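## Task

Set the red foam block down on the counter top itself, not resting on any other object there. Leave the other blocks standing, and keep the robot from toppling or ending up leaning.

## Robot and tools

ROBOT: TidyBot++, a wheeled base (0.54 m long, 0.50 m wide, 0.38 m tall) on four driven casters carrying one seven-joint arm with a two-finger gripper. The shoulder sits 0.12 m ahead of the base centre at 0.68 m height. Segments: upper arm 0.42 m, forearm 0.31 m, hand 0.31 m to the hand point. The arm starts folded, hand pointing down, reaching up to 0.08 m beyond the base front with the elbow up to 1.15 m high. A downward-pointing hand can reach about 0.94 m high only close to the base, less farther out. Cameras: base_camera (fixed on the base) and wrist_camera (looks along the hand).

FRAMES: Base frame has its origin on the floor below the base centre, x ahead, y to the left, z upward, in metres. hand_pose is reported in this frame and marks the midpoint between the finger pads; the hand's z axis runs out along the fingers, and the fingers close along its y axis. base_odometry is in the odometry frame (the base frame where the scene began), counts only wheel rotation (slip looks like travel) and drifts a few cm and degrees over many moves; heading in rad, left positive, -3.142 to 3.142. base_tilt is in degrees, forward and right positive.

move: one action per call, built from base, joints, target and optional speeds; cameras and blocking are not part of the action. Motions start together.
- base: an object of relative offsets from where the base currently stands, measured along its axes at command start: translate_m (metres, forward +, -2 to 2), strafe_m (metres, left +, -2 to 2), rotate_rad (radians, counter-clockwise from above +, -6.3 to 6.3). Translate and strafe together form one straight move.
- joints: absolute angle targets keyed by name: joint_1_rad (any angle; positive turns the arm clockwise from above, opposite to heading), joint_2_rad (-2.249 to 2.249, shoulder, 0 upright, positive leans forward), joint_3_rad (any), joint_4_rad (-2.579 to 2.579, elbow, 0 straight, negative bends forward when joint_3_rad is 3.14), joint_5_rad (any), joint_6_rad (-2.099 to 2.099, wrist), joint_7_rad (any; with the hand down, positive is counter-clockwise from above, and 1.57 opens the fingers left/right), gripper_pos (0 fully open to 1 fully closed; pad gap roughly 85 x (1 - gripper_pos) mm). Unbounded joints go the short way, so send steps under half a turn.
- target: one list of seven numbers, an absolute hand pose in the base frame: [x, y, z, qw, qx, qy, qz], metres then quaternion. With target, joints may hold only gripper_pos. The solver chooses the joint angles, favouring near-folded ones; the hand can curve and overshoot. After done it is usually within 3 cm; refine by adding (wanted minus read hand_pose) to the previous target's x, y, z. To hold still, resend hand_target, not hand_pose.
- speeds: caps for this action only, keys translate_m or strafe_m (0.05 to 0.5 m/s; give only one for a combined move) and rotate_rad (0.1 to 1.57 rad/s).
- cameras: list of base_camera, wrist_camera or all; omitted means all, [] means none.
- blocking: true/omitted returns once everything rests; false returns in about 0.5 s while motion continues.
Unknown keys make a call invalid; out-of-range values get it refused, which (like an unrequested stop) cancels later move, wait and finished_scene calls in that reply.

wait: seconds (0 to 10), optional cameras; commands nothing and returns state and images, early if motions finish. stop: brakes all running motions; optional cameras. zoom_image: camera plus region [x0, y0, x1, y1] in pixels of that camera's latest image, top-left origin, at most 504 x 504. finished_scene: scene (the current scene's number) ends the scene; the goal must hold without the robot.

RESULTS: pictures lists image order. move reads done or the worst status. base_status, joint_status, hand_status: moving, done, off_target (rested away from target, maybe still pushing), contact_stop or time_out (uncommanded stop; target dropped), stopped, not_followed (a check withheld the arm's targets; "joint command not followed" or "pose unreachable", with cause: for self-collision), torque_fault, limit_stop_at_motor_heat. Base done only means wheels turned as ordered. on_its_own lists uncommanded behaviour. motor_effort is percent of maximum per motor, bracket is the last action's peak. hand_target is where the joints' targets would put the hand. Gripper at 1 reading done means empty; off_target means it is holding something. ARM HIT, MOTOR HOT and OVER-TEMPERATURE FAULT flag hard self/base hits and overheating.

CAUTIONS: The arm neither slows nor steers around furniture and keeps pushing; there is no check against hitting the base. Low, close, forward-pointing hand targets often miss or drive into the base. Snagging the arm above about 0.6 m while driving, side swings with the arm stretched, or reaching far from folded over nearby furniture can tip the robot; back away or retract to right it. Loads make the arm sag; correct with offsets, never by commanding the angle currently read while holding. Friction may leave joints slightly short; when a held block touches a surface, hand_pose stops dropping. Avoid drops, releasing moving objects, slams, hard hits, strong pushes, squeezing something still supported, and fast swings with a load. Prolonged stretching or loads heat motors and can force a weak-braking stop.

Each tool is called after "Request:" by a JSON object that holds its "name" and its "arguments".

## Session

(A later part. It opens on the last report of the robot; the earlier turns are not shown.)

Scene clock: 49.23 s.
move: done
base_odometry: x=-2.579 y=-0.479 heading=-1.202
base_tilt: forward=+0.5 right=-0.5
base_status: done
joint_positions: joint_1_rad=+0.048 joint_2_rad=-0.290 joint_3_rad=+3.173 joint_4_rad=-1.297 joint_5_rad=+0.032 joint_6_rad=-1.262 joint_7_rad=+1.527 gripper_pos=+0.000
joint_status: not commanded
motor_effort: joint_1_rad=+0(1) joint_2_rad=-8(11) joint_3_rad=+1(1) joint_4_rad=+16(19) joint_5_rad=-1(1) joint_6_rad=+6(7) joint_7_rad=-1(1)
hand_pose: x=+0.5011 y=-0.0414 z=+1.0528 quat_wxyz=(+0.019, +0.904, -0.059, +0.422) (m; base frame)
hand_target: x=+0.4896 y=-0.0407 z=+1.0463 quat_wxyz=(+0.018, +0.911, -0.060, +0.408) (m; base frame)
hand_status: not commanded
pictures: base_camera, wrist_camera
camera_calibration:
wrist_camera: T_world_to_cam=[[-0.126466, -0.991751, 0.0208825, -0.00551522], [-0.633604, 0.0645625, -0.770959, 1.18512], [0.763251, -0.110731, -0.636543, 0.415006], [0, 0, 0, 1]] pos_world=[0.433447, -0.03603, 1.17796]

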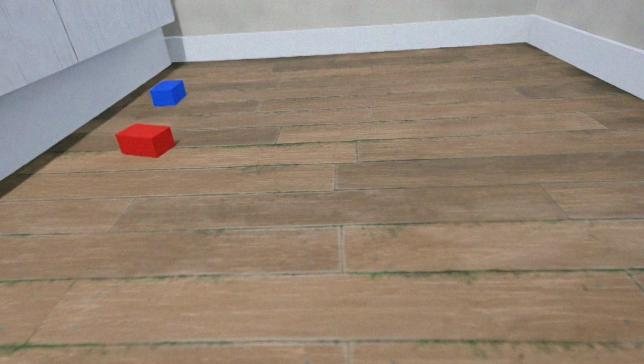

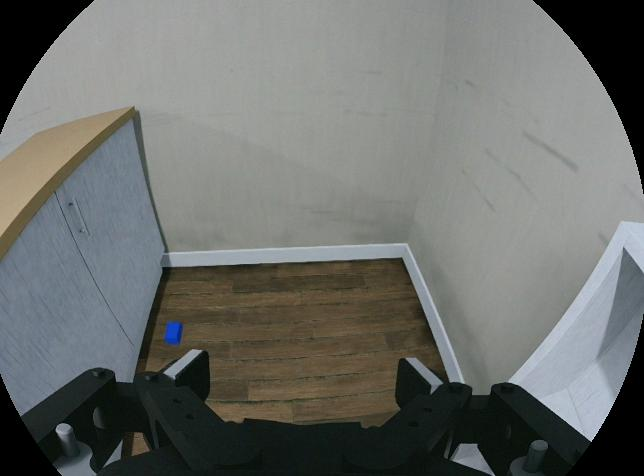

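Request:
{"name": "move", "arguments": {"base": {"translate_m": 0.4}, "joints": {"joint_2_rad": -0.3, "joint_4_rad": -2.3, "joint_6_rad": -1.0}}}

Request:
{"name": "move", "arguments": {"base": {"rotate_rad": 0.6}}}

Scene clock: 51.80 s.
move: done
base_odometry: x=-2.435 y=-0.852 heading=-1.203
base_tilt: forward=+0.5 right=-0.5
base_status: done
joint_positions: joint_1_rad=+0.048 joint_2_rad=-0.289 joint_3_rad=+3.173 joint_4_rad=-2.284 joint_5_rad=+0.032 joint_6_rad=-1.058 joint_7_rad=+1.527 gripper_pos=+0.000
joint_status: all done
motor_effort: joint_1_rad=+0(1) joint_2_rad=-5(11) joint_3_rad=+0(1) joint_4_rad=+15(19) joint_5_rad=+0(1) joint_6_rad=+0(7) joint_7_rad=-1(2)
hand_pose: x=+0.3126 y=-0.0221 z=+0.6460 quat_wxyz=(+0.010, +0.998, -0.054, +0.044) (m; base frame)
hand_target: x=+0.3237 y=-0.0227 z=+0.6449 quat_wxyz=(+0.010, +0.996, -0.053, +0.071) (m; base frame)
hand_status: not commanded
pictures: base_camera, wrist_camera
camera_calibration:
wrist_camera: T_world_to_cam=[[-0.0851497, -0.995374, 0.0445088, -0.0299883], [-0.991977, 0.0805006, -0.0974725, 0.428157], [0.0934386, -0.0524514, -0.994242, 0.743799], [0, 0, 0, 1]] pos_world=[0.352669, -0.0253031, 0.782584]

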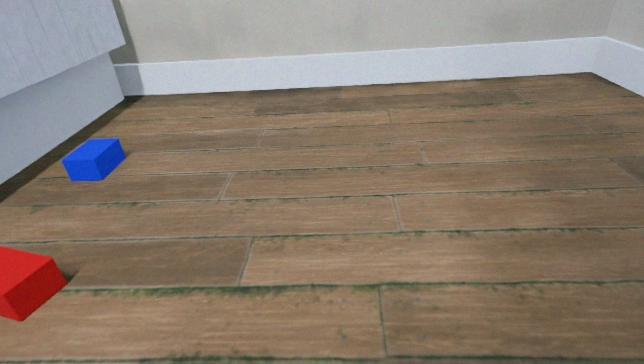

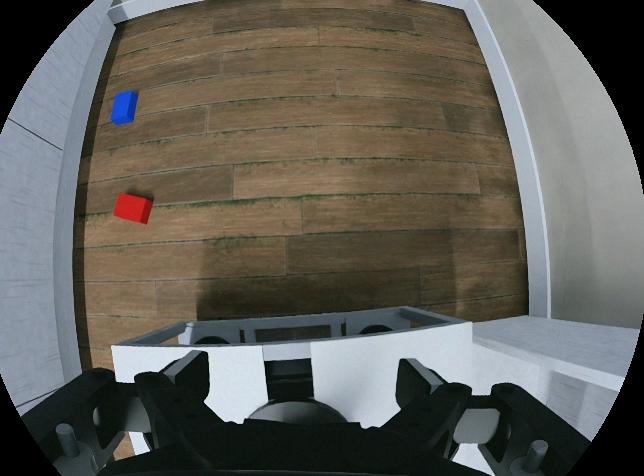

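Scene clock: 53.37 s.
move: done
base_odometry: x=-2.435 y=-0.852 heading=-0.604
base_tilt: forward=+0.5 right=-0.5
base_status: done
joint_positions: joint_1_rad=+0.048 joint_2_rad=-0.289 joint_3_rad=+3.173 joint_4_rad=-2.284 joint_5_rad=+0.032 joint_6_rad=-1.056 joint_7_rad=+1.527 gripper_pos=+0.000
joint_status: not commanded
motor_effort: joint_1_rad=+0(1) joint_2_rad=-5(5) joint_3_rad=+1(1) joint_4_rad=+15(15) joint_5_rad=-1(1) joint_6_rad=+1(1) joint_7_rad=-1(2)
hand_pose: x=+0.3131 y=-0.0221 z=+0.6460 quat_wxyz=(+0.010, +0.997, -0.054, +0.045) (m; base frame)
hand_target: x=+0.3237 y=-0.0227 z=+0.6449 quat_wxyz=(+0.010, +0.996, -0.053, +0.071) (m; base frame)
hand_status: not commanded
pictures: base_camera, wrist_camera
camera_calibration:
wrist_camera: T_world_to_cam=[[-0.0852265, -0.995369, 0.044469, -0.0299087], [-0.991819, 0.0804965, -0.0990713, 0.429659], [0.0950329, -0.0525487, -0.994086, 0.74318], [0, 0, 0, 1]] pos_world=[0.352969, -0.0253031, 0.782682]

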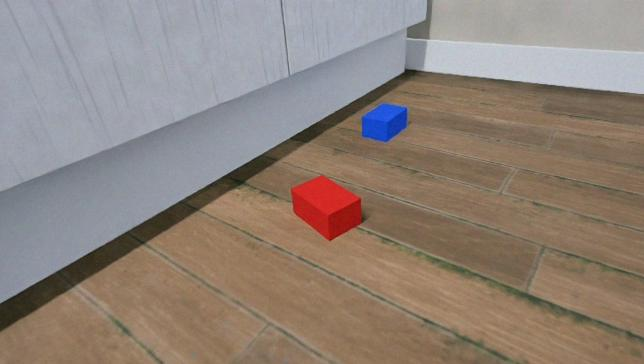

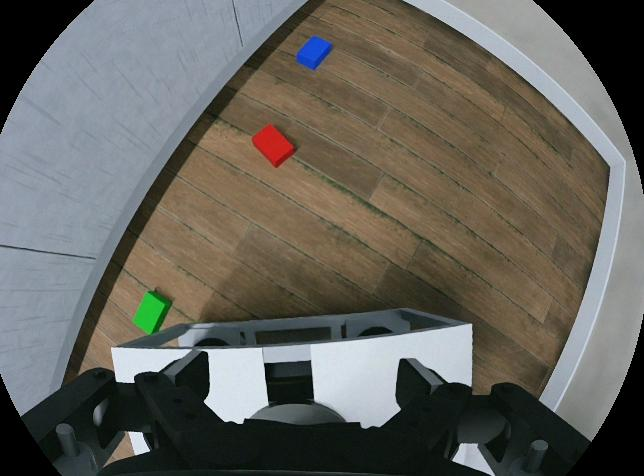

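Request:
{"name": "move", "arguments": {"target": [0.69, 0.018, 0.25, 0, 0.9455, 0.3256, 0]}}

Scene clock: 56.53 s.
move: done
base_odometry: x=-2.435 y=-0.852 heading=-0.604
base_tilt: forward=+0.6 right=-0.5
base_status: not commanded
joint_positions: joint_1_rad=+0.046 joint_2_rad=+1.240 joint_3_rad=+3.054 joint_4_rad=-1.331 joint_5_rad=+0.148 joint_6_rad=-0.657 joint_7_rad=+1.985 gripper_pos=+0.000
joint_status: not commanded
motor_effort: joint_1_rad=+0(1) joint_2_rad=-43(45) joint_3_rad=-2(2) joint_4_rad=+8(16) joint_5_rad=-1(1) joint_6_rad=-1(2) joint_7_rad=-1(1)
hand_pose: x=+0.6618 y=-0.0004 z=+0.2457 quat_wxyz=(-0.007, +0.965, +0.257, -0.039) (m; base frame)
hand_target: x=+0.6900 y=+0.0180 z=+0.2500 quat_wxyz=(+0.000, +0.946, +0.326, +0.000) (m; base frame)
hand_status: done (0.034 m and 9.4 deg from the pose sent, 0.548 m and 44.5 deg at the start)
pictures: base_camera, wrist_camera
camera_calibration:
wrist_camera: T_world_to_cam=[[0.520107, -0.854048, -0.00951395, -0.348183], [-0.852059, -0.519601, 0.063325, 0.601446], [-0.0590261, -0.0248293, -0.997948, 0.416207], [0, 0, 0, 1]] pos_world=[0.718127, 0.0254813, 0.373954]

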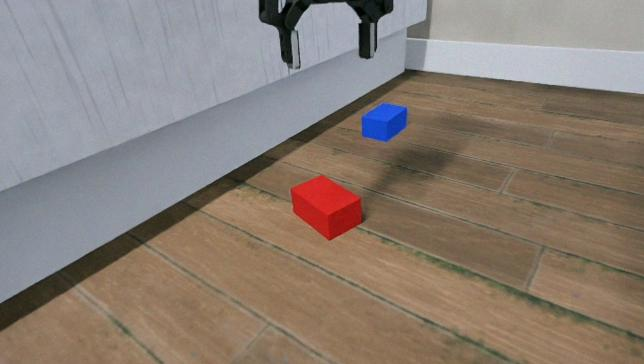

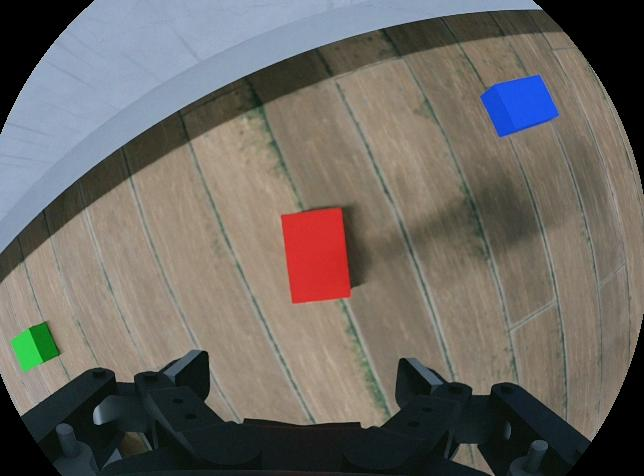

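Request:
{"name": "move", "arguments": {"target": [0.722, 0.034, 0.12, 0, 0.927, 0.375, 0.02]}}

Scene clock: 59.23 s.
move: done
base_odometry: x=-2.435 y=-0.852 heading=-0.604
base_tilt: forward=+0.5 right=-0.5
base_status: not commanded
joint_positions: joint_1_rad=+0.023 joint_2_rad=+1.562 joint_3_rad=+3.043 joint_4_rad=-1.030 joint_5_rad=+0.167 joint_6_rad=-0.605 joint_7_rad=+2.087 gripper_pos=+0.000
joint_status: not commanded
motor_effort: joint_1_rad=+0(1) joint_2_rad=-45(48) joint_3_rad=-3(3) joint_4_rad=+8(9) joint_5_rad=-1(2) joint_6_rad=-1(1) joint_7_rad=-1(1)
hand_pose: x=+0.6890 y=+0.0157 z=+0.1089 quat_wxyz=(-0.010, +0.949, +0.313, -0.023) (m; base frame)
hand_target: x=+0.7220 y=+0.0340 z=+0.1200 quat_wxyz=(+0.000, +0.927, +0.375, +0.020) (m; base frame)
hand_status: done (0.039 m and 9.1 deg from the pose sent, 0.144 m and 15.8 deg at the start)
pictures: base_camera, wrist_camera
camera_calibration:
wrist_camera: T_world_to_cam=[[0.615176, -0.788357, -0.00723757, -0.416634], [-0.787952, -0.615114, 0.027686, 0.602899], [-0.0262784, -0.0113289, -0.99959, 0.259015], [0, 0, 0, 1]] pos_world=[0.738165, 0.0453302, 0.239202]

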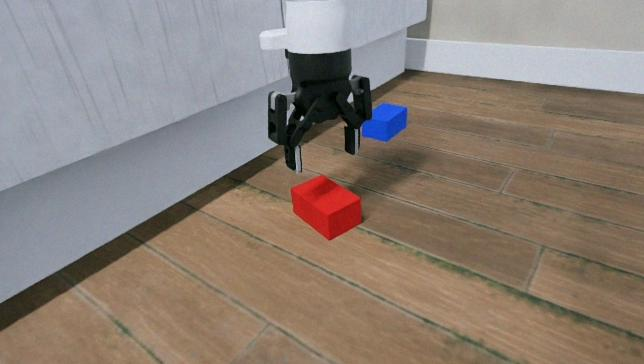

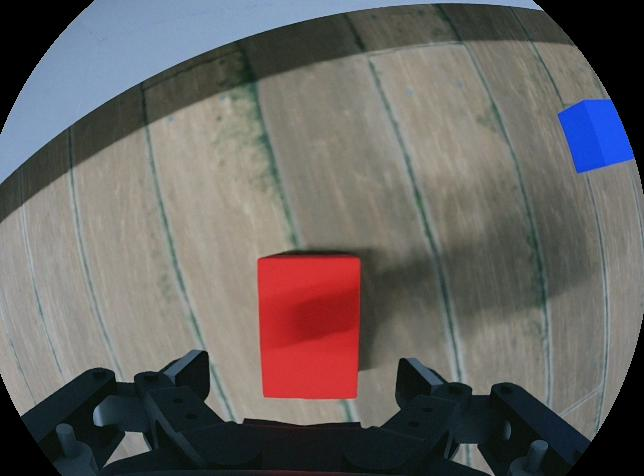

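Request:
{"name": "move", "arguments": {"target": [0.729, 0.036, 0.05, 0, 0.927, 0.375, 0.02]}}

Scene clock: 61.37 s.
move: done
base_odometry: x=-2.435 y=-0.852 heading=-0.604
base_tilt: forward=+0.5 right=-0.5
base_status: not commanded
joint_positions: joint_1_rad=+0.000 joint_2_rad=+1.720 joint_3_rad=+3.040 joint_4_rad=-0.796 joint_5_rad=+0.165 joint_6_rad=-0.607 joint_7_rad=+2.135 gripper_pos=+0.000
joint_status: not commanded
motor_effort: joint_1_rad=-1(2) joint_2_rad=-41(47) joint_3_rad=-2(2) joint_4_rad=+10(11) joint_5_rad=-1(3) joint_6_rad=+3(6) joint_7_rad=-2(2)
hand_pose: x=+0.7267 y=+0.0259 z=+0.0555 quat_wxyz=(+0.001, +0.942, +0.335, +0.012) (m; base frame)
hand_target: x=+0.7290 y=+0.0360 z=+0.0500 quat_wxyz=(+0.000, +0.927, +0.375, +0.020) (m; base frame)
hand_status: done (0.012 m and 5.0 deg from the pose sent, 0.074 m and 9.1 deg at the start)
pictures: base_camera, wrist_camera
camera_calibration:
wrist_camera: T_world_to_cam=[[0.649782, -0.759217, 0.0370567, -0.460495], [-0.758685, -0.650778, -0.0297323, 0.623073], [0.046689, -0.00879483, -0.998871, 0.153561], [0, 0, 0, 1]] pos_world=[0.764769, 0.0572173, 0.188977]

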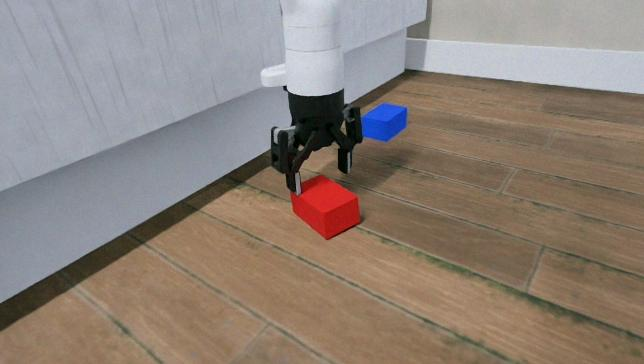

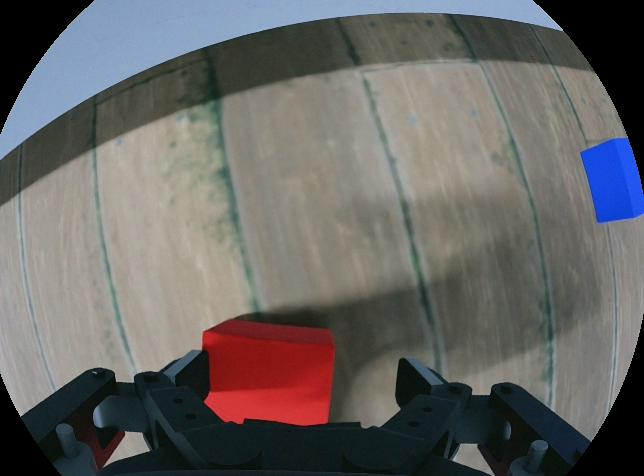

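Request:
{"name": "move", "arguments": {"target": [0.70, 0.028, 0.12, 0, 0.932, 0.362, 0.0]}}

Scene clock: 63.20 s.
move: done
base_odometry: x=-2.435 y=-0.852 heading=-0.604
base_tilt: forward=+0.5 right=-0.5
base_status: not commanded
joint_positions: joint_1_rad=+0.000 joint_2_rad=+1.550 joint_3_rad=+3.040 joint_4_rad=-1.059 joint_5_rad=+0.173 joint_6_rad=-0.598 joint_7_rad=+2.135 gripper_pos=+0.000
joint_status: not commanded
motor_effort: joint_1_rad=+0(1) joint_2_rad=-45(47) joint_3_rad=-2(3) joint_4_rad=+7(10) joint_5_rad=-1(2) joint_6_rad=-1(3) joint_7_rad=-1(2)
hand_pose: x=+0.6815 y=+0.0303 z=+0.1119 quat_wxyz=(-0.012, +0.936, +0.350, -0.026) (m; base frame)
hand_target: x=+0.7000 y=+0.0280 z=+0.1200 quat_wxyz=(+0.000, +0.932, +0.362, +0.000) (m; base frame)
hand_status: done (0.020 m and 3.6 deg from the pose sent, 0.070 m and 3.6 deg at the start)
pictures: base_camera, wrist_camera
camera_calibration:
wrist_camera: T_world_to_cam=[[0.675054, -0.737605, -0.0155359, -0.441818], [-0.737003, -0.675163, 0.0313238, 0.57247], [-0.0335939, -0.00969531, -0.999389, 0.266855], [0, 0, 0, 1]] pos_world=[0.729128, 0.0632106, 0.241896]

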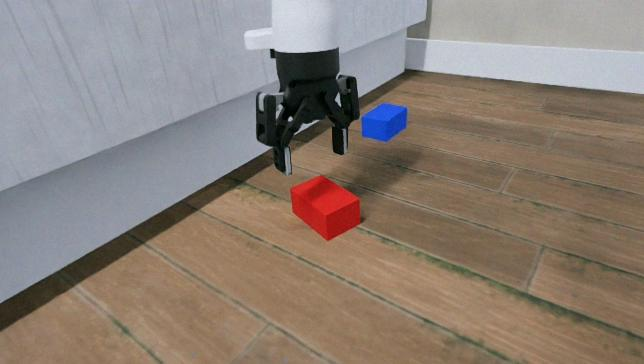

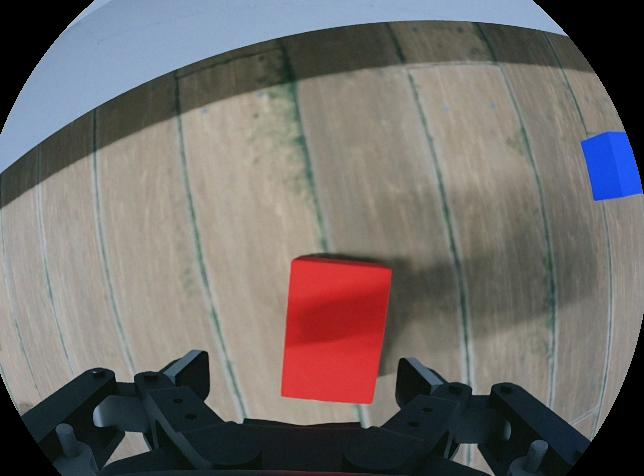

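Request:
{"name": "move", "arguments": {"target": [0.706, 0.012, 0.085, 0, 0.940, 0.340, 0.0]}}

Scene clock: 64.37 s.
move: done
base_odometry: x=-2.435 y=-0.852 heading=-0.604
base_tilt: forward=+0.5 right=-0.5
base_status: not commanded
joint_positions: joint_1_rad=+0.013 joint_2_rad=+1.625 joint_3_rad=+3.040 joint_4_rad=-0.970 joint_5_rad=+0.173 joint_6_rad=-0.598 joint_7_rad=+2.135 gripper_pos=+0.000
joint_status: not commanded
motor_effort: joint_1_rad=+0(1) joint_2_rad=-45(47) joint_3_rad=-2(3) joint_4_rad=+8(8) joint_5_rad=-1(1) joint_6_rad=-1(1) joint_7_rad=-1(1)
hand_pose: x=+0.6893 y=+0.0215 z=+0.0822 quat_wxyz=(-0.010, +0.940, +0.340, -0.020) (m; base frame)
hand_target: x=+0.7060 y=+0.0120 z=+0.0850 quat_wxyz=(+0.000, +0.940, +0.340, +0.000) (m; base frame)
hand_status: done (0.019 m and 2.5 deg from the pose sent, 0.041 m and 3.5 deg at the start)
pictures: base_camera, wrist_camera
camera_calibration:
wrist_camera: T_world_to_cam=[[0.65888, -0.75222, -0.00657817, -0.443344], [-0.751964, -0.658846, 0.0217173, 0.584002], [-0.0206702, -0.00936252, -0.999743, 0.228552], [0, 0, 0, 1]] pos_world=[0.735983, 0.0534149, 0.212894]

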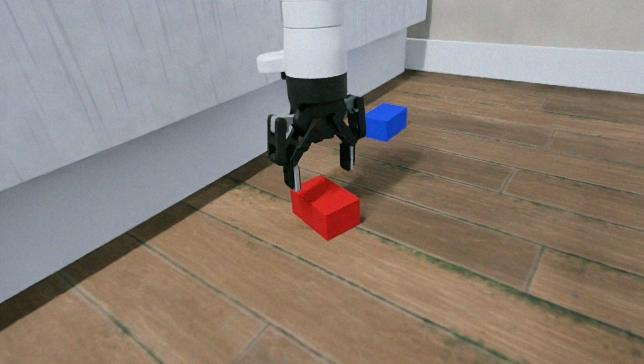

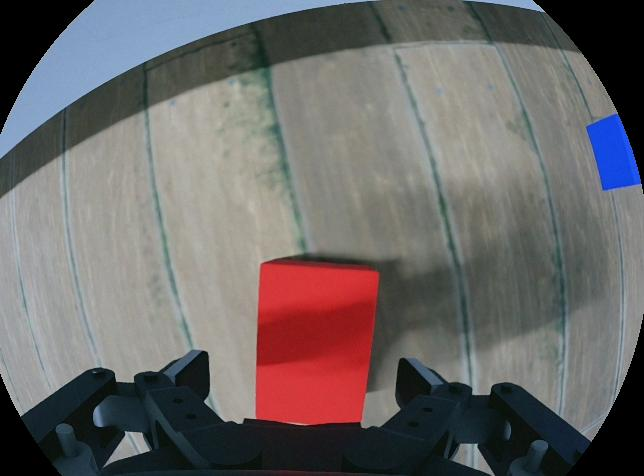

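Request:
{"name": "move", "arguments": {"target": [0.708, 0.006, 0.045, 0, 0.940, 0.340, 0.0]}}

Scene clock: 65.90 s.
move: done
base_odometry: x=-2.435 y=-0.852 heading=-0.604
base_tilt: forward=+0.6 right=-0.5
base_status: not commanded
joint_positions: joint_1_rad=+0.014 joint_2_rad=+1.731 joint_3_rad=+3.040 joint_4_rad=-0.843 joint_5_rad=+0.173 joint_6_rad=-0.598 joint_7_rad=+2.135 gripper_pos=+0.000
joint_status: not commanded
motor_effort: joint_1_rad=+0(0) joint_2_rad=-45(47) joint_3_rad=-2(3) joint_4_rad=+8(9) joint_5_rad=-1(1) joint_6_rad=-1(1) joint_7_rad=-1(2)
hand_pose: x=+0.6962 y=+0.0183 z=+0.0406 quat_wxyz=(-0.006, +0.943, +0.334, -0.011) (m; base frame)
hand_target: x=+0.7080 y=+0.0060 z=+0.0450 quat_wxyz=(+0.000, +0.940, +0.340, +0.000) (m; base frame)
hand_status: done (0.018 m and 1.6 deg from the pose sent, 0.044 m and 2.5 deg at the start)
pictures: base_camera, wrist_camera
camera_calibration:
wrist_camera: T_world_to_cam=[[0.648691, -0.761016, 0.00743136, -0.44389], [-0.761051, -0.648643, 0.00793455, 0.594702], [-0.00121802, -0.0108027, -0.999941, 0.173623], [0, 0, 0, 1]] pos_world=[0.740757, 0.0498178, 0.172192]

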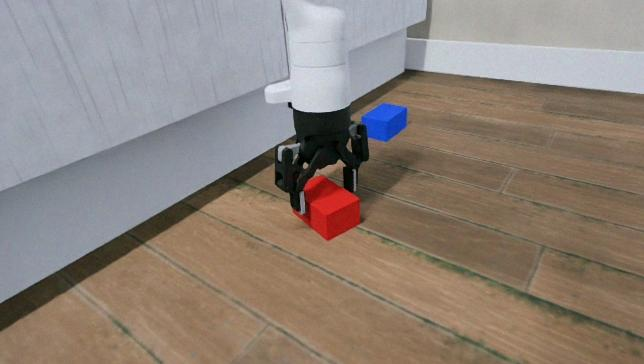

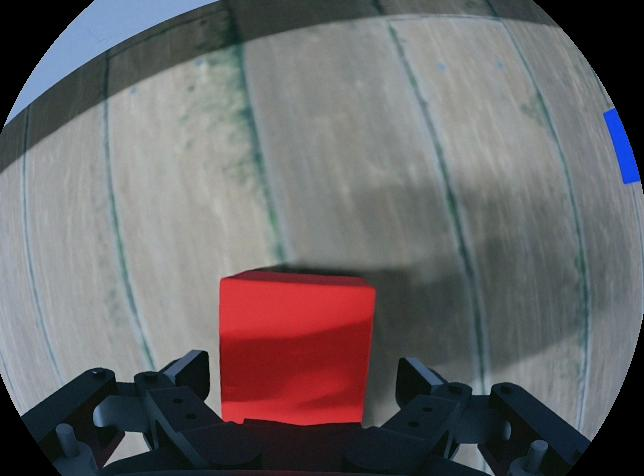

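Request:
{"name": "move", "arguments": {"target": [0.711, 0.000, 0.033, 0, 0.940, 0.340, 0.0]}}

Request:
{"name": "move", "arguments": {"joints": {"gripper_pos": 0.5}}}

Scene clock: 67.03 s.
move: done
base_odometry: x=-2.435 y=-0.852 heading=-0.604
base_tilt: forward=+0.5 right=-0.4
base_status: not commanded
joint_positions: joint_1_rad=+0.018 joint_2_rad=+1.761 joint_3_rad=+3.040 joint_4_rad=-0.790 joint_5_rad=+0.167 joint_6_rad=-0.603 joint_7_rad=+2.135 gripper_pos=+0.000
joint_status: not commanded
motor_effort: joint_1_rad=+3(5) joint_2_rad=-44(46) joint_3_rad=+0(2) joint_4_rad=+10(13) joint_5_rad=+0(2) joint_6_rad=+1(7) joint_7_rad=-1(1)
hand_pose: x=+0.7058 y=+0.0146 z=+0.0321 quat_wxyz=(-0.004, +0.945, +0.327, -0.002) (m; base frame)
hand_target: x=+0.7110 y=+0.0000 z=+0.0330 quat_wxyz=(+0.000, +0.940, +0.340, +0.000) (m; base frame)
hand_status: done (0.016 m and 1.7 deg from the pose sent, 0.025 m and 1.6 deg at the start)
pictures: base_camera, wrist_camera
camera_calibration:
wrist_camera: T_world_to_cam=[[0.637512, -0.770228, 0.0180866, -0.445121], [-0.77027, -0.637689, -0.00609608, 0.606459], [0.016229, -0.0100452, -0.999818, 0.152666], [0, 0, 0, 1]] pos_world=[0.748429, 0.0454215, 0.164386]

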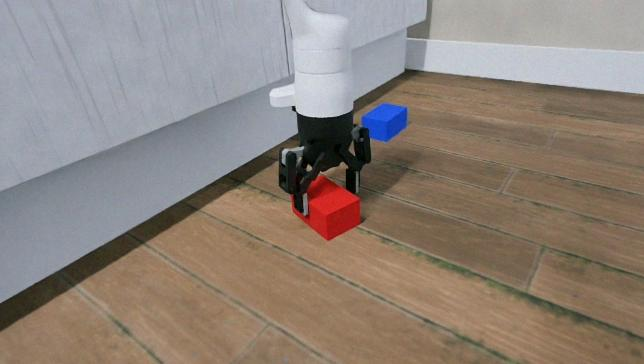

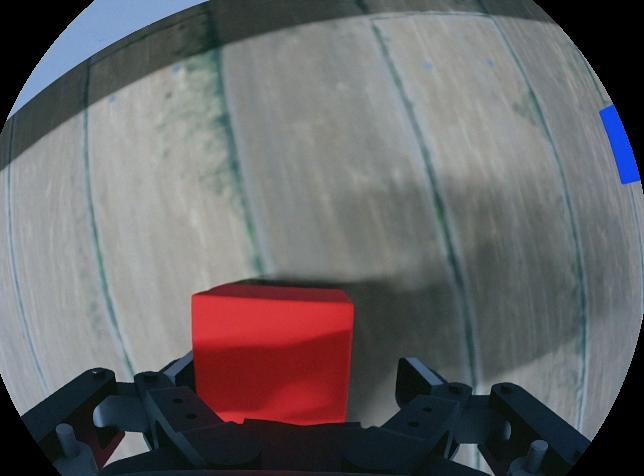

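Scene clock: 67.87 s.
move: off_target
base_odometry: x=-2.435 y=-0.852 heading=-0.603
base_tilt: forward=+0.5 right=-0.5
base_status: not commanded
joint_positions: joint_1_rad=+0.009 joint_2_rad=+1.759 joint_3_rad=+3.034 joint_4_rad=-0.793 joint_5_rad=+0.157 joint_6_rad=-0.619 joint_7_rad=+2.135 gripper_pos=+0.388
joint_status: gripper_pos off_target (ended at +0.388, target +0.500)
motor_effort: joint_1_rad=+4(8) joint_2_rad=-41(46) joint_3_rad=+3(6) joint_4_rad=+12(14) joint_5_rad=+2(4) joint_6_rad=+5(8) joint_7_rad=+0(2)
hand_pose: x=+0.7004 y=+0.0249 z=+0.0333 quat_wxyz=(-0.011, +0.945, +0.327, -0.009) (m; base frame)
hand_target: x=+0.7110 y=+0.0000 z=+0.0330 quat_wxyz=(+0.000, +0.940, +0.340, +0.000) (m; base frame)
hand_status: not commanded
pictures: base_camera, wrist_camera
camera_calibration:
wrist_camera: T_world_to_cam=[[0.637593, -0.770373, -0.000918204, -0.433292], [-0.770373, -0.637593, 0.00024039, 0.608713], [-0.000770631, 0.000554089, -1, 0.165713], [0, 0, 0, 1]] pos_world=[0.745327, 0.0542229, 0.165169]

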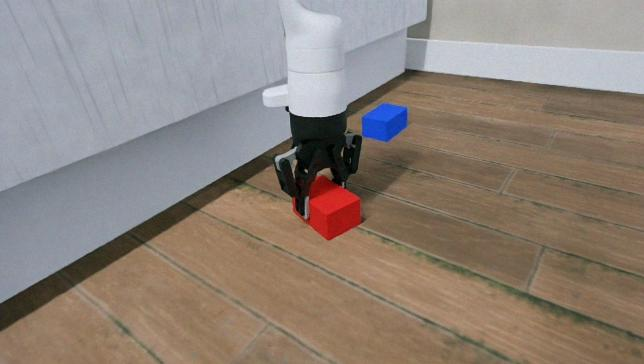

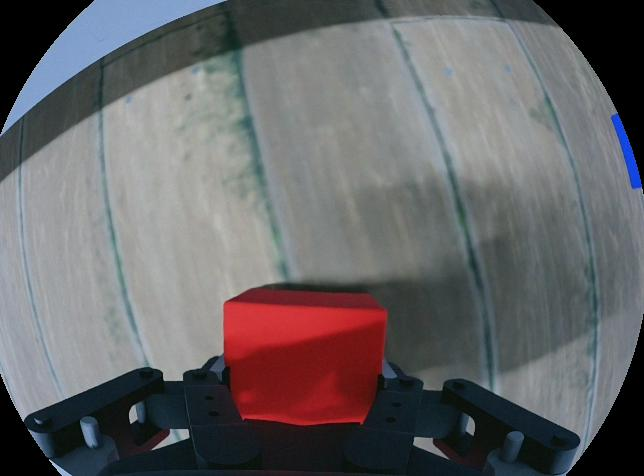

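Request:
{"name": "move", "arguments": {"joints": {"gripper_pos": 0.75}, "cameras": []}}

Request:
{"name": "move", "arguments": {"target": [0.69, 0.01, 0.15, 0, 0.940, 0.340, 0.0]}}

Scene clock: 68.70 s.
move: off_target
base_odometry: x=-2.435 y=-0.852 heading=-0.603
base_tilt: forward=+0.5 right=-0.5
base_status: not commanded
joint_positions: joint_1_rad=+0.009 joint_2_rad=+1.759 joint_3_rad=+3.034 joint_4_rad=-0.793 joint_5_rad=+0.157 joint_6_rad=-0.619 joint_7_rad=+2.135 gripper_pos=+0.388
joint_status: gripper_pos off_target (ended at +0.388, target +0.750)
motor_effort: joint_1_rad=+5(5) joint_2_rad=-42(42) joint_3_rad=+2(3) joint_4_rad=+12(13) joint_5_rad=+2(3) joint_6_rad=+5(6) joint_7_rad=-1(1)
hand_pose: x=+0.7004 y=+0.0249 z=+0.0333 quat_wxyz=(-0.011, +0.945, +0.327, -0.009) (m; base frame)
hand_target: x=+0.7110 y=+0.0000 z=+0.0330 quat_wxyz=(+0.000, +0.940, +0.340, +0.000) (m; base frame)
hand_status: not commanded
pictures: none
No camera images: "cameras" was empty.

Scene clock: 70.33 s.
move: done
base_odometry: x=-2.435 y=-0.852 heading=-0.604
base_tilt: forward=+0.5 right=-0.5
base_status: not commanded
joint_positions: joint_1_rad=+0.032 joint_2_rad=+1.468 joint_3_rad=+3.037 joint_4_rad=-1.167 joint_5_rad=+0.179 joint_6_rad=-0.576 joint_7_rad=+2.135 gripper_pos=+0.389
joint_status: not commanded
motor_effort: joint_1_rad=+0(5) joint_2_rad=-44(47) joint_3_rad=-2(3) joint_4_rad=+7(12) joint_5_rad=-1(2) joint_6_rad=-1(6) joint_7_rad=-1(2)
hand_pose: x=+0.6713 y=+0.0160 z=+0.1422 quat_wxyz=(-0.014, +0.939, +0.343, -0.027) (m; base frame)
hand_target: x=+0.6900 y=+0.0100 z=+0.1500 quat_wxyz=(+0.000, +0.940, +0.340, +0.000) (m; base frame)
hand_status: done (0.021 m and 3.5 deg from the pose sent, 0.118 m and 2.3 deg at the start)
pictures: base_camera, wrist_camera
camera_calibration:
wrist_camera: T_world_to_cam=[[0.663568, -0.747839, -0.0203447, -0.436471], [-0.747178, -0.663852, 0.0320139, 0.560992], [-0.0374471, -0.00604226, -0.99928, 0.299245], [0, 0, 0, 1]] pos_world=[0.719995, 0.0478138, 0.27219]

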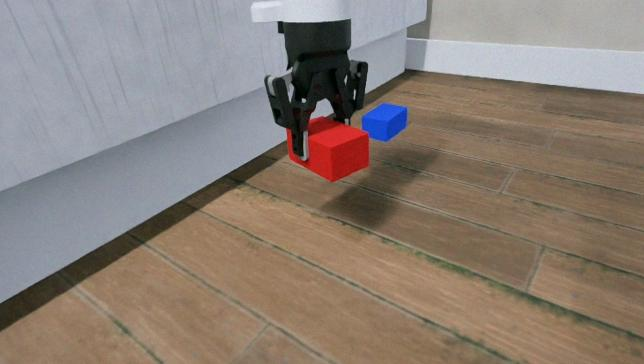

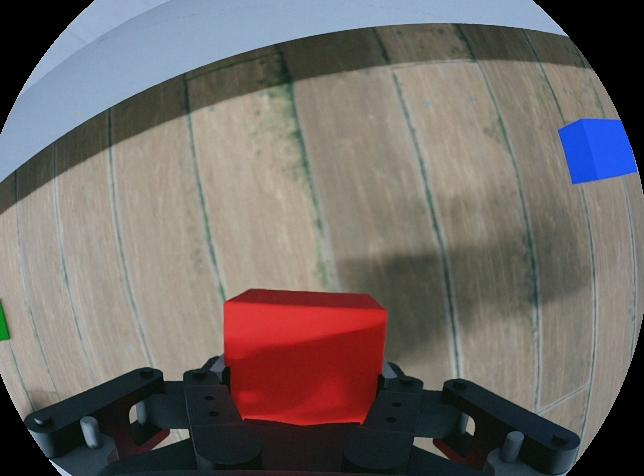

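Request:
{"name": "move", "arguments": {"joints": {"joint_1_rad":0, "joint_2_rad": -0.35, "joint_3_rad": 3.14, "joint_4_rad": -2.4, "joint_5_rad": 0, "joint_6_rad": -1.05, "joint_7_rad": 1.57}}}

Request:
{"name": "move", "arguments": {"base": {"rotate_rad": 0.97}}}

Scene clock: 73.93 s.
move: done
base_odometry: x=-2.435 y=-0.852 heading=-0.604
base_tilt: forward=+0.5 right=-0.5
base_status: not commanded
joint_positions: joint_1_rad=+0.016 joint_2_rad=-0.335 joint_3_rad=+3.114 joint_4_rad=-2.383 joint_5_rad=+0.042 joint_6_rad=-0.990 joint_7_rad=+1.654 gripper_pos=+0.389
joint_status: all done
motor_effort: joint_1_rad=+0(2) joint_2_rad=-3(48) joint_3_rad=+1(4) joint_4_rad=+15(15) joint_5_rad=+0(2) joint_6_rad=+1(2) joint_7_rad=-1(2)
hand_pose: x=+0.2917 y=-0.0085 z=+0.6253 quat_wxyz=(+0.025, +0.997, +0.057, +0.051) (m; base frame)
hand_target: x=+0.2666 y=+0.0015 z=+0.6211 quat_wxyz=(+0.000, +1.000, +0.000, +0.021) (m; base frame)
hand_status: not commanded
pictures: base_camera, wrist_camera
camera_calibration:
wrist_camera: T_world_to_cam=[[0.134108, -0.987429, 0.0836641, -0.105747], [-0.984253, -0.142535, -0.104547, 0.404593], [0.115158, -0.068326, -0.990995, 0.717343], [0, 0, 0, 1]] pos_world=[0.329796, 0.00226394, 0.76203]

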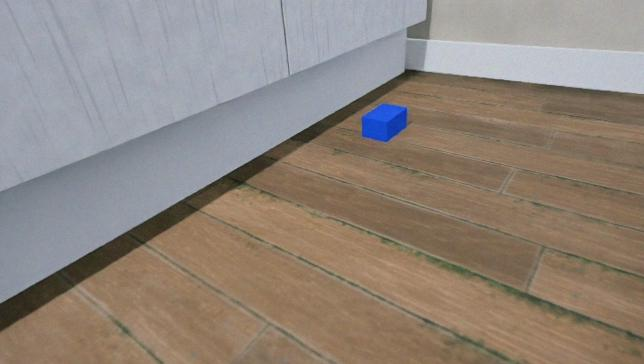

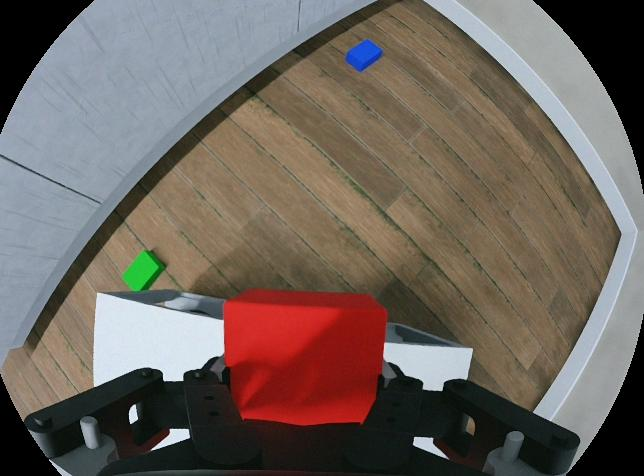

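Scene clock: 75.80 s.
move: done
base_odometry: x=-2.435 y=-0.852 heading=+0.366
base_tilt: forward=+0.6 right=-0.5
base_status: done
joint_positions: joint_1_rad=+0.013 joint_2_rad=-0.335 joint_3_rad=+3.117 joint_4_rad=-2.383 joint_5_rad=+0.037 joint_6_rad=-0.992 joint_7_rad=+1.653 gripper_pos=+0.389
joint_status: not commanded
motor_effort: joint_1_rad=+0(1) joint_2_rad=-3(4) joint_3_rad=+1(2) joint_4_rad=+15(15) joint_5_rad=+0(1) joint_6_rad=+0(1) joint_7_rad=-1(2)
hand_pose: x=+0.2913 y=-0.0070 z=+0.6252 quat_wxyz=(+0.022, +0.997, +0.055, +0.050) (m; base frame)
hand_target: x=+0.2666 y=+0.0015 z=+0.6211 quat_wxyz=(+0.000, +1.000, +0.000, +0.021) (m; base frame)
hand_status: not commanded
pictures: base_camera, wrist_camera
camera_calibration:
wrist_camera: T_world_to_cam=[[0.130412, -0.988427, 0.0774945, -0.0991904], [-0.984914, -0.138122, -0.104244, 0.404439], [0.113741, -0.0627307, -0.991528, 0.718159], [0, 0, 0, 1]] pos_world=[0.32959, 0.00287002, 0.761921]

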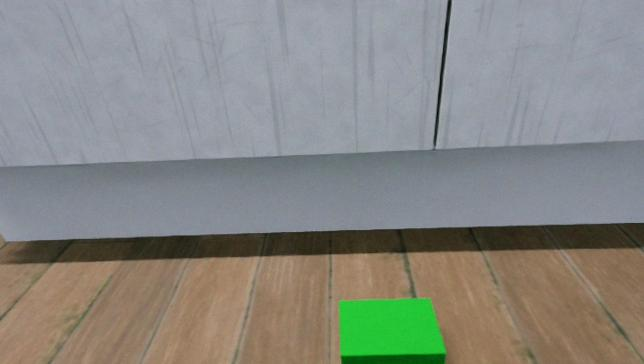

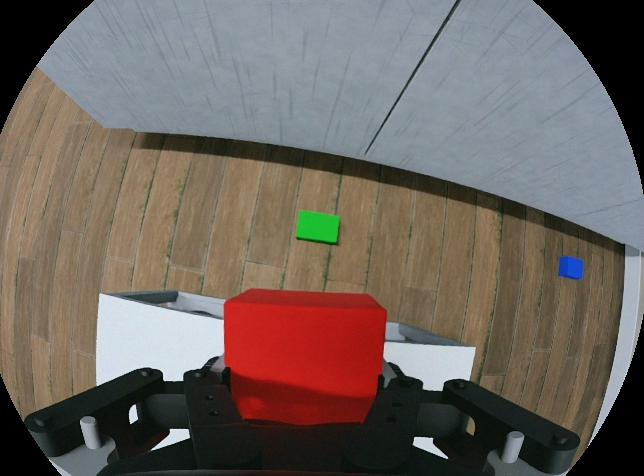

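Request:
{"name": "move", "arguments": {"base": {"strafe_m": -0.40}, "cameras": []}}

Request:
{"name": "move", "arguments": {"joints": {"joint_1_rad":0, "joint_2_rad": 0.1, "joint_3_rad": 3.14, "joint_4_rad": -0.75, "joint_5_rad": 0, "joint_6_rad": -1.5, "joint_7_rad": 1.57}}}

Scene clock: 78.73 s.
move: done
base_odometry: x=-2.292 y=-1.226 heading=+0.366
base_tilt: forward=+0.5 right=-0.5
base_status: done
joint_positions: joint_1_rad=+0.013 joint_2_rad=-0.335 joint_3_rad=+3.121 joint_4_rad=-2.383 joint_5_rad=+0.035 joint_6_rad=-0.992 joint_7_rad=+1.652 gripper_pos=+0.389
joint_status: not commanded
motor_effort: joint_1_rad=+0(1) joint_2_rad=-2(4) joint_3_rad=+0(2) joint_4_rad=+14(15) joint_5_rad=+0(1) joint_6_rad=+0(1) joint_7_rad=-1(1)
hand_pose: x=+0.2912 y=-0.0072 z=+0.6251 quat_wxyz=(+0.021, +0.997, +0.053, +0.050) (m; base frame)
hand_target: x=+0.2666 y=+0.0015 z=+0.6211 quat_wxyz=(+0.000, +1.000, +0.000, +0.021) (m; base frame)
hand_status: not commanded
pictures: none
No camera images: "cameras" was empty.

Scene clock: 82.13 s.
move: done
base_odometry: x=-2.292 y=-1.226 heading=+0.366
base_tilt: forward=+0.5 right=-0.5
base_status: not commanded
joint_positions: joint_1_rad=+0.011 joint_2_rad=+0.100 joint_3_rad=+3.121 joint_4_rad=-0.734 joint_5_rad=+0.024 joint_6_rad=-1.494 joint_7_rad=+1.631 gripper_pos=+0.392
joint_status: all done
motor_effort: joint_1_rad=+0(2) joint_2_rad=-20(34) joint_3_rad=+0(2) joint_4_rad=+16(55) joint_5_rad=-1(2) joint_6_rad=+6(53) joint_7_rad=-1(2)
hand_pose: x=+0.6200 y=-0.0023 z=+1.0978 quat_wxyz=(+0.020, +0.918, +0.027, +0.395) (m; base frame)
hand_target: x=+0.6186 y=+0.0020 z=+1.0892 quat_wxyz=(-0.001, +0.923, +0.000, +0.386) (m; base frame)
hand_status: not commanded
pictures: base_camera, wrist_camera
camera_calibration:
wrist_camera: T_world_to_cam=[[0.03245, -0.994879, 0.0957195, -0.133362], [-0.679, -0.0922205, -0.728323, 1.2737], [0.733421, -0.0413595, -0.678516, 0.421953], [0, 0, 0, 1]] pos_world=[0.5597, 0.00223403, 1.22673]

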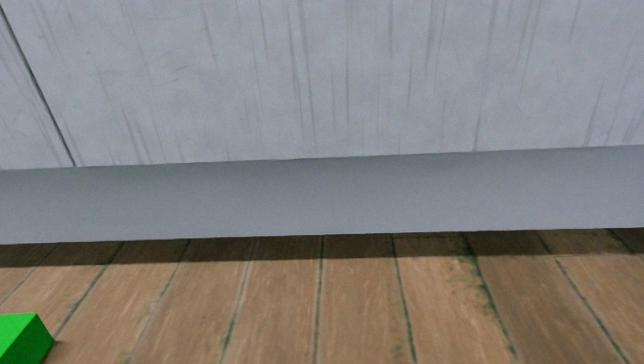

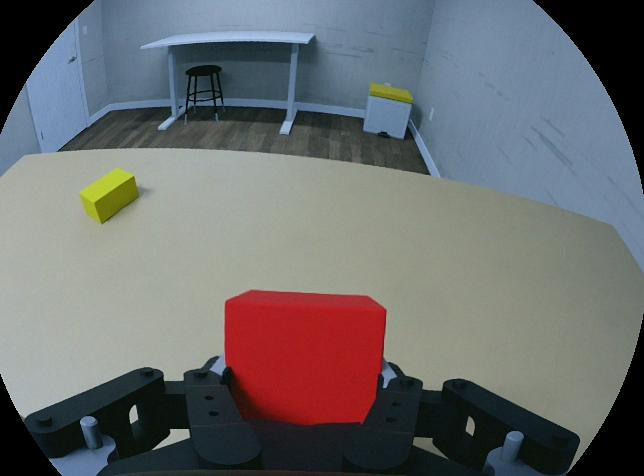

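Request:
{"name": "move", "arguments": {"base": {"translate_m": 0.13}, "cameras": [], "speeds": {"translate_m": 0.2}}}

Request:
{"name": "move", "arguments": {"joints": {"joint_2_rad": 0.35, "joint_4_rad": -0.552, "joint_6_rad": -1.98}}}

Scene clock: 84.23 s.
move: done
base_odometry: x=-2.170 y=-1.180 heading=+0.366
base_tilt: forward=+0.6 right=-0.4
base_status: done
joint_positions: joint_1_rad=+0.011 joint_2_rad=+0.108 joint_3_rad=+3.121 joint_4_rad=-0.735 joint_5_rad=+0.024 joint_6_rad=-1.494 joint_7_rad=+1.631 gripper_pos=+0.392
joint_status: not commanded
motor_effort: joint_1_rad=+0(1) joint_2_rad=-20(24) joint_3_rad=+1(1) joint_4_rad=+16(17) joint_5_rad=-1(1) joint_6_rad=+6(6) joint_7_rad=-1(2)
hand_pose: x=+0.6230 y=-0.0022 z=+1.0936 quat_wxyz=(+0.020, +0.920, +0.028, +0.391) (m; base frame)
hand_target: x=+0.6186 y=+0.0020 z=+1.0892 quat_wxyz=(-0.001, +0.923, +0.000, +0.386) (m; base frame)
hand_status: not commanded
pictures: none
No camera images: "cameras" was empty.

Scene clock: 85.93 s.
move: done
base_odometry: x=-2.170 y=-1.180 heading=+0.366
base_tilt: forward=+0.5 right=-0.5
base_status: not commanded
joint_positions: joint_1_rad=+0.011 joint_2_rad=+0.363 joint_3_rad=+3.121 joint_4_rad=-0.561 joint_5_rad=+0.024 joint_6_rad=-1.918 joint_7_rad=+1.631 gripper_pos=+0.392
joint_status: all done
motor_effort: joint_1_rad=+0(0) joint_2_rad=-28(32) joint_3_rad=+0(1) joint_4_rad=+14(16) joint_5_rad=-1(1) joint_6_rad=+2(7) joint_7_rad=-1(2)
hand_pose: x=+0.6108 y=-0.0037 z=+0.9673 quat_wxyz=(+0.011, +0.988, +0.027, +0.149) (m; base frame)
hand_target: x=+0.5898 y=+0.0019 z=+0.9711 quat_wxyz=(+0.000, +0.992, +0.000, +0.129) (m; base frame)
hand_status: not commanded
pictures: base_camera, wrist_camera
camera_calibration:
wrist_camera: T_world_to_cam=[[0.0672966, -0.995786, 0.0622936, -0.110886], [-0.950148, -0.0830136, -0.300546, 0.924056], [0.304451, -0.0389624, -0.951731, 0.866395], [0, 0, 0, 1]] pos_world=[0.621678, 0.0000471778, 1.1092]

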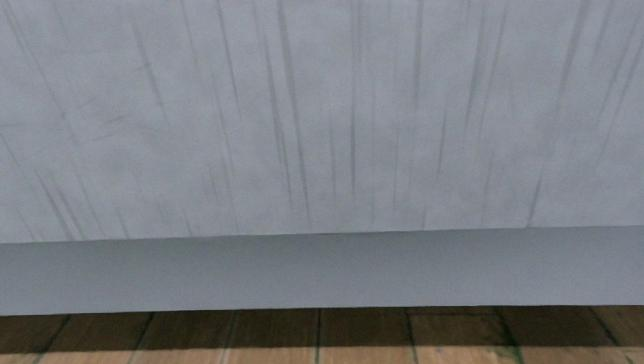

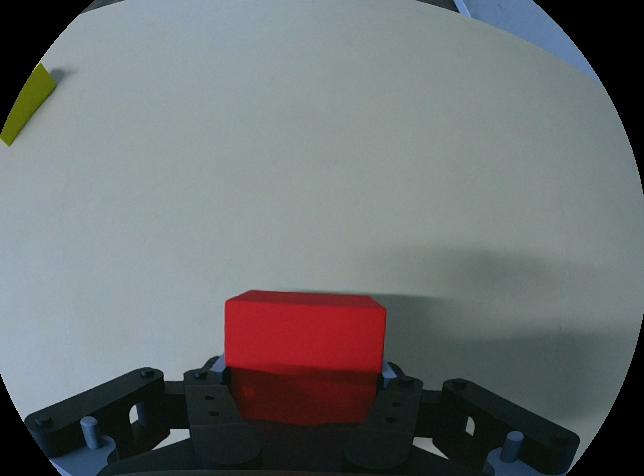

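Request:
{"name": "move", "arguments": {"joints": {"joint_2_rad": 0.365, "joint_4_rad": -0.552, "joint_6_rad": -2.05}}}

Request:
{"name": "zoom_image", "arguments": {"camera": "wrist_camera", "region": [140, 220, 500, 476]}}

Scene clock: 86.80 s.
move: done
base_odometry: x=-2.170 y=-1.180 heading=+0.366
base_tilt: forward=+0.5 right=-0.5
base_status: not commanded
joint_positions: joint_1_rad=+0.011 joint_2_rad=+0.367 joint_3_rad=+3.121 joint_4_rad=-0.560 joint_5_rad=+0.024 joint_6_rad=-2.001 joint_7_rad=+1.631 gripper_pos=+0.392
joint_status: all done
motor_effort: joint_1_rad=+0(1) joint_2_rad=-28(29) joint_3_rad=+0(1) joint_4_rad=+15(15) joint_5_rad=-1(1) joint_6_rad=+1(2) joint_7_rad=-1(1)
hand_pose: x=+0.5871 y=-0.0036 z=+0.9592 quat_wxyz=(+0.009, +0.994, +0.027, +0.106) (m; base frame)
hand_target: x=+0.5728 y=+0.0018 z=+0.9595 quat_wxyz=(+0.000, +0.996, +0.000, +0.087) (m; base frame)
hand_status: not commanded
pictures: base_camera, wrist_camera
camera_calibration:
wrist_camera: T_world_to_cam=[[0.0713636, -0.995889, 0.0557802, -0.104935], [-0.972437, -0.0819103, -0.218303, 0.833389], [0.221975, -0.0386639, -0.974286, 0.936002], [0, 0, 0, 1]] pos_world=[0.610139, -0.0000512373, 1.09972]

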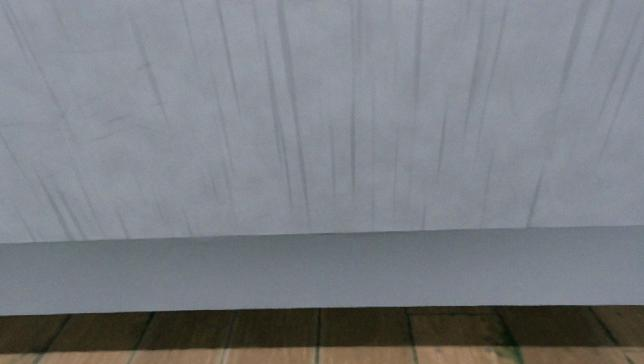

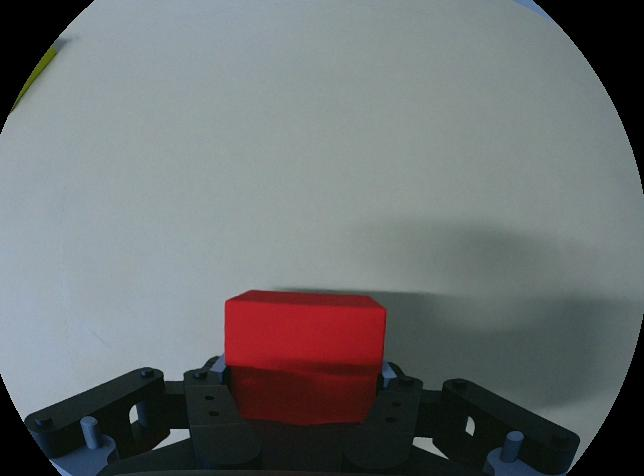

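Scaled by 1.400.

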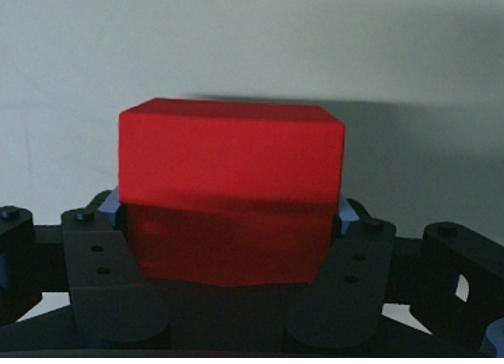

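Request:
{"name": "move", "arguments": {"joints": {"joint_2_rad": 0.39}, "cameras": []}}

Request:
{"name": "move", "arguments": {"joints": {"joint_2_rad": 0.41}, "cameras": ["wrist_camera"]}}

Request:
{"name": "move", "arguments": {"joints": {"joint_2_rad": 0.425}, "cameras": ["wrist_camera"]}}

Scene clock: 87.87 s.
move: done
base_odometry: x=-2.170 y=-1.180 heading=+0.366
base_tilt: forward=+0.5 right=-0.5
base_status: not commanded
joint_positions: joint_1_rad=+0.011 joint_2_rad=+0.382 joint_3_rad=+3.121 joint_4_rad=-0.555 joint_5_rad=+0.024 joint_6_rad=-2.004 joint_7_rad=+1.631 gripper_pos=+0.392
joint_status: all done
motor_effort: joint_1_rad=+0(1) joint_2_rad=-26(29) joint_3_rad=+0(1) joint_4_rad=+13(14) joint_5_rad=+0(1) joint_6_rad=+3(3) joint_7_rad=-1(2)
hand_pose: x=+0.5910 y=-0.0036 z=+0.9535 quat_wxyz=(+0.009, +0.995, +0.027, +0.100) (m; base frame)
hand_target: x=+0.5796 y=+0.0018 z=+0.9481 quat_wxyz=(+0.000, +0.997, +0.000, +0.075) (m; base frame)
hand_status: not commanded
pictures: none
No camera images: "cameras" was empty.

Scene clock: 88.50 s.
move: done
base_odometry: x=-2.170 y=-1.180 heading=+0.366
base_tilt: forward=+0.5 right=-0.5
base_status: not commanded
joint_positions: joint_1_rad=+0.011 joint_2_rad=+0.386 joint_3_rad=+3.121 joint_4_rad=-0.551 joint_5_rad=+0.024 joint_6_rad=-2.007 joint_7_rad=+1.631 gripper_pos=+0.392
joint_status: all done
motor_effort: joint_1_rad=+1(1) joint_2_rad=-24(27) joint_3_rad=+0(1) joint_4_rad=+12(13) joint_5_rad=+0(1) joint_6_rad=+3(4) joint_7_rad=-1(1)
hand_pose: x=+0.5915 y=-0.0037 z=+0.9527 quat_wxyz=(+0.009, +0.995, +0.027, +0.098) (m; base frame)
hand_target: x=+0.5848 y=+0.0018 z=+0.9388 quat_wxyz=(+0.000, +0.998, +0.000, +0.065) (m; base frame)
hand_status: not commanded
pictures: wrist_camera
camera_calibration:
wrist_camera: T_world_to_cam=[[0.0721379, -0.995917, 0.0542639, -0.103944], [-0.975914, -0.0817102, -0.202276, 0.822998], [0.205885, -0.0383651, -0.977824, 0.941505], [0, 0, 0, 1]] pos_world=[0.616832, -0.000150931, 1.09274]

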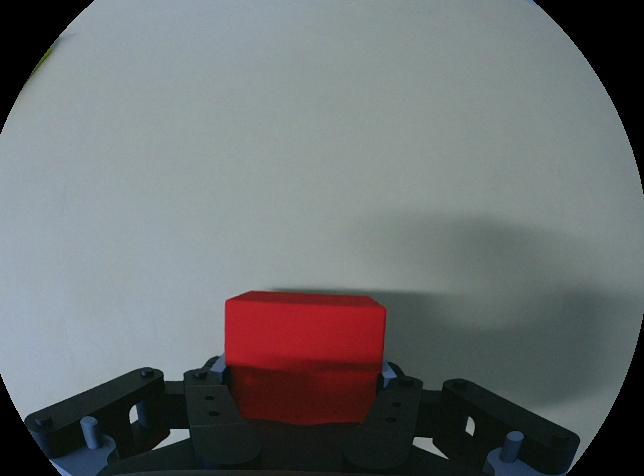

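Scene clock: 89.10 s.
move: done
base_odometry: x=-2.170 y=-1.180 heading=+0.366
base_tilt: forward=+0.5 right=-0.5
base_status: not commanded
joint_positions: joint_1_rad=+0.011 joint_2_rad=+0.389 joint_3_rad=+3.121 joint_4_rad=-0.548 joint_5_rad=+0.024 joint_6_rad=-2.010 joint_7_rad=+1.631 gripper_pos=+0.392
joint_status: all done
motor_effort: joint_1_rad=+1(1) joint_2_rad=-22(25) joint_3_rad=+0(1) joint_4_rad=+11(13) joint_5_rad=+0(1) joint_6_rad=+4(4) joint_7_rad=-1(1)
hand_pose: x=+0.5919 y=-0.0037 z=+0.9520 quat_wxyz=(+0.009, +0.995, +0.027, +0.097) (m; base frame)
hand_target: x=+0.5886 y=+0.0018 z=+0.9318 quat_wxyz=(+0.000, +0.998, +0.000, +0.057) (m; base frame)
hand_status: not commanded
pictures: wrist_camera
camera_calibration:
wrist_camera: T_world_to_cam=[[0.0721885, -0.995925, 0.05405, -0.103754], [-0.976457, -0.081614, -0.199676, 0.821035], [0.203273, -0.0383632, -0.97837, 0.942889], [0, 0, 0, 1]] pos_world=[0.617531, -0.000150795, 1.09204]

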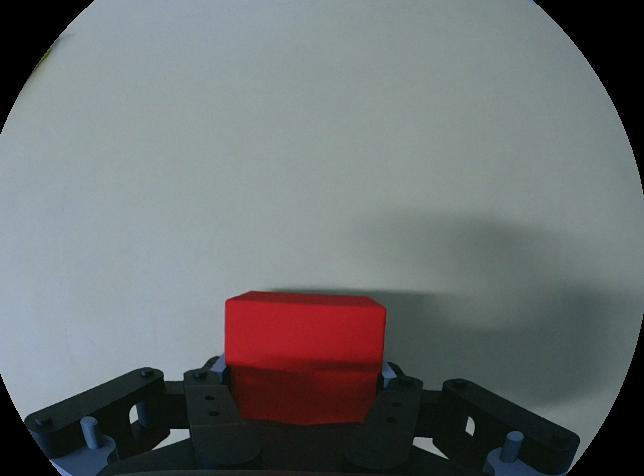

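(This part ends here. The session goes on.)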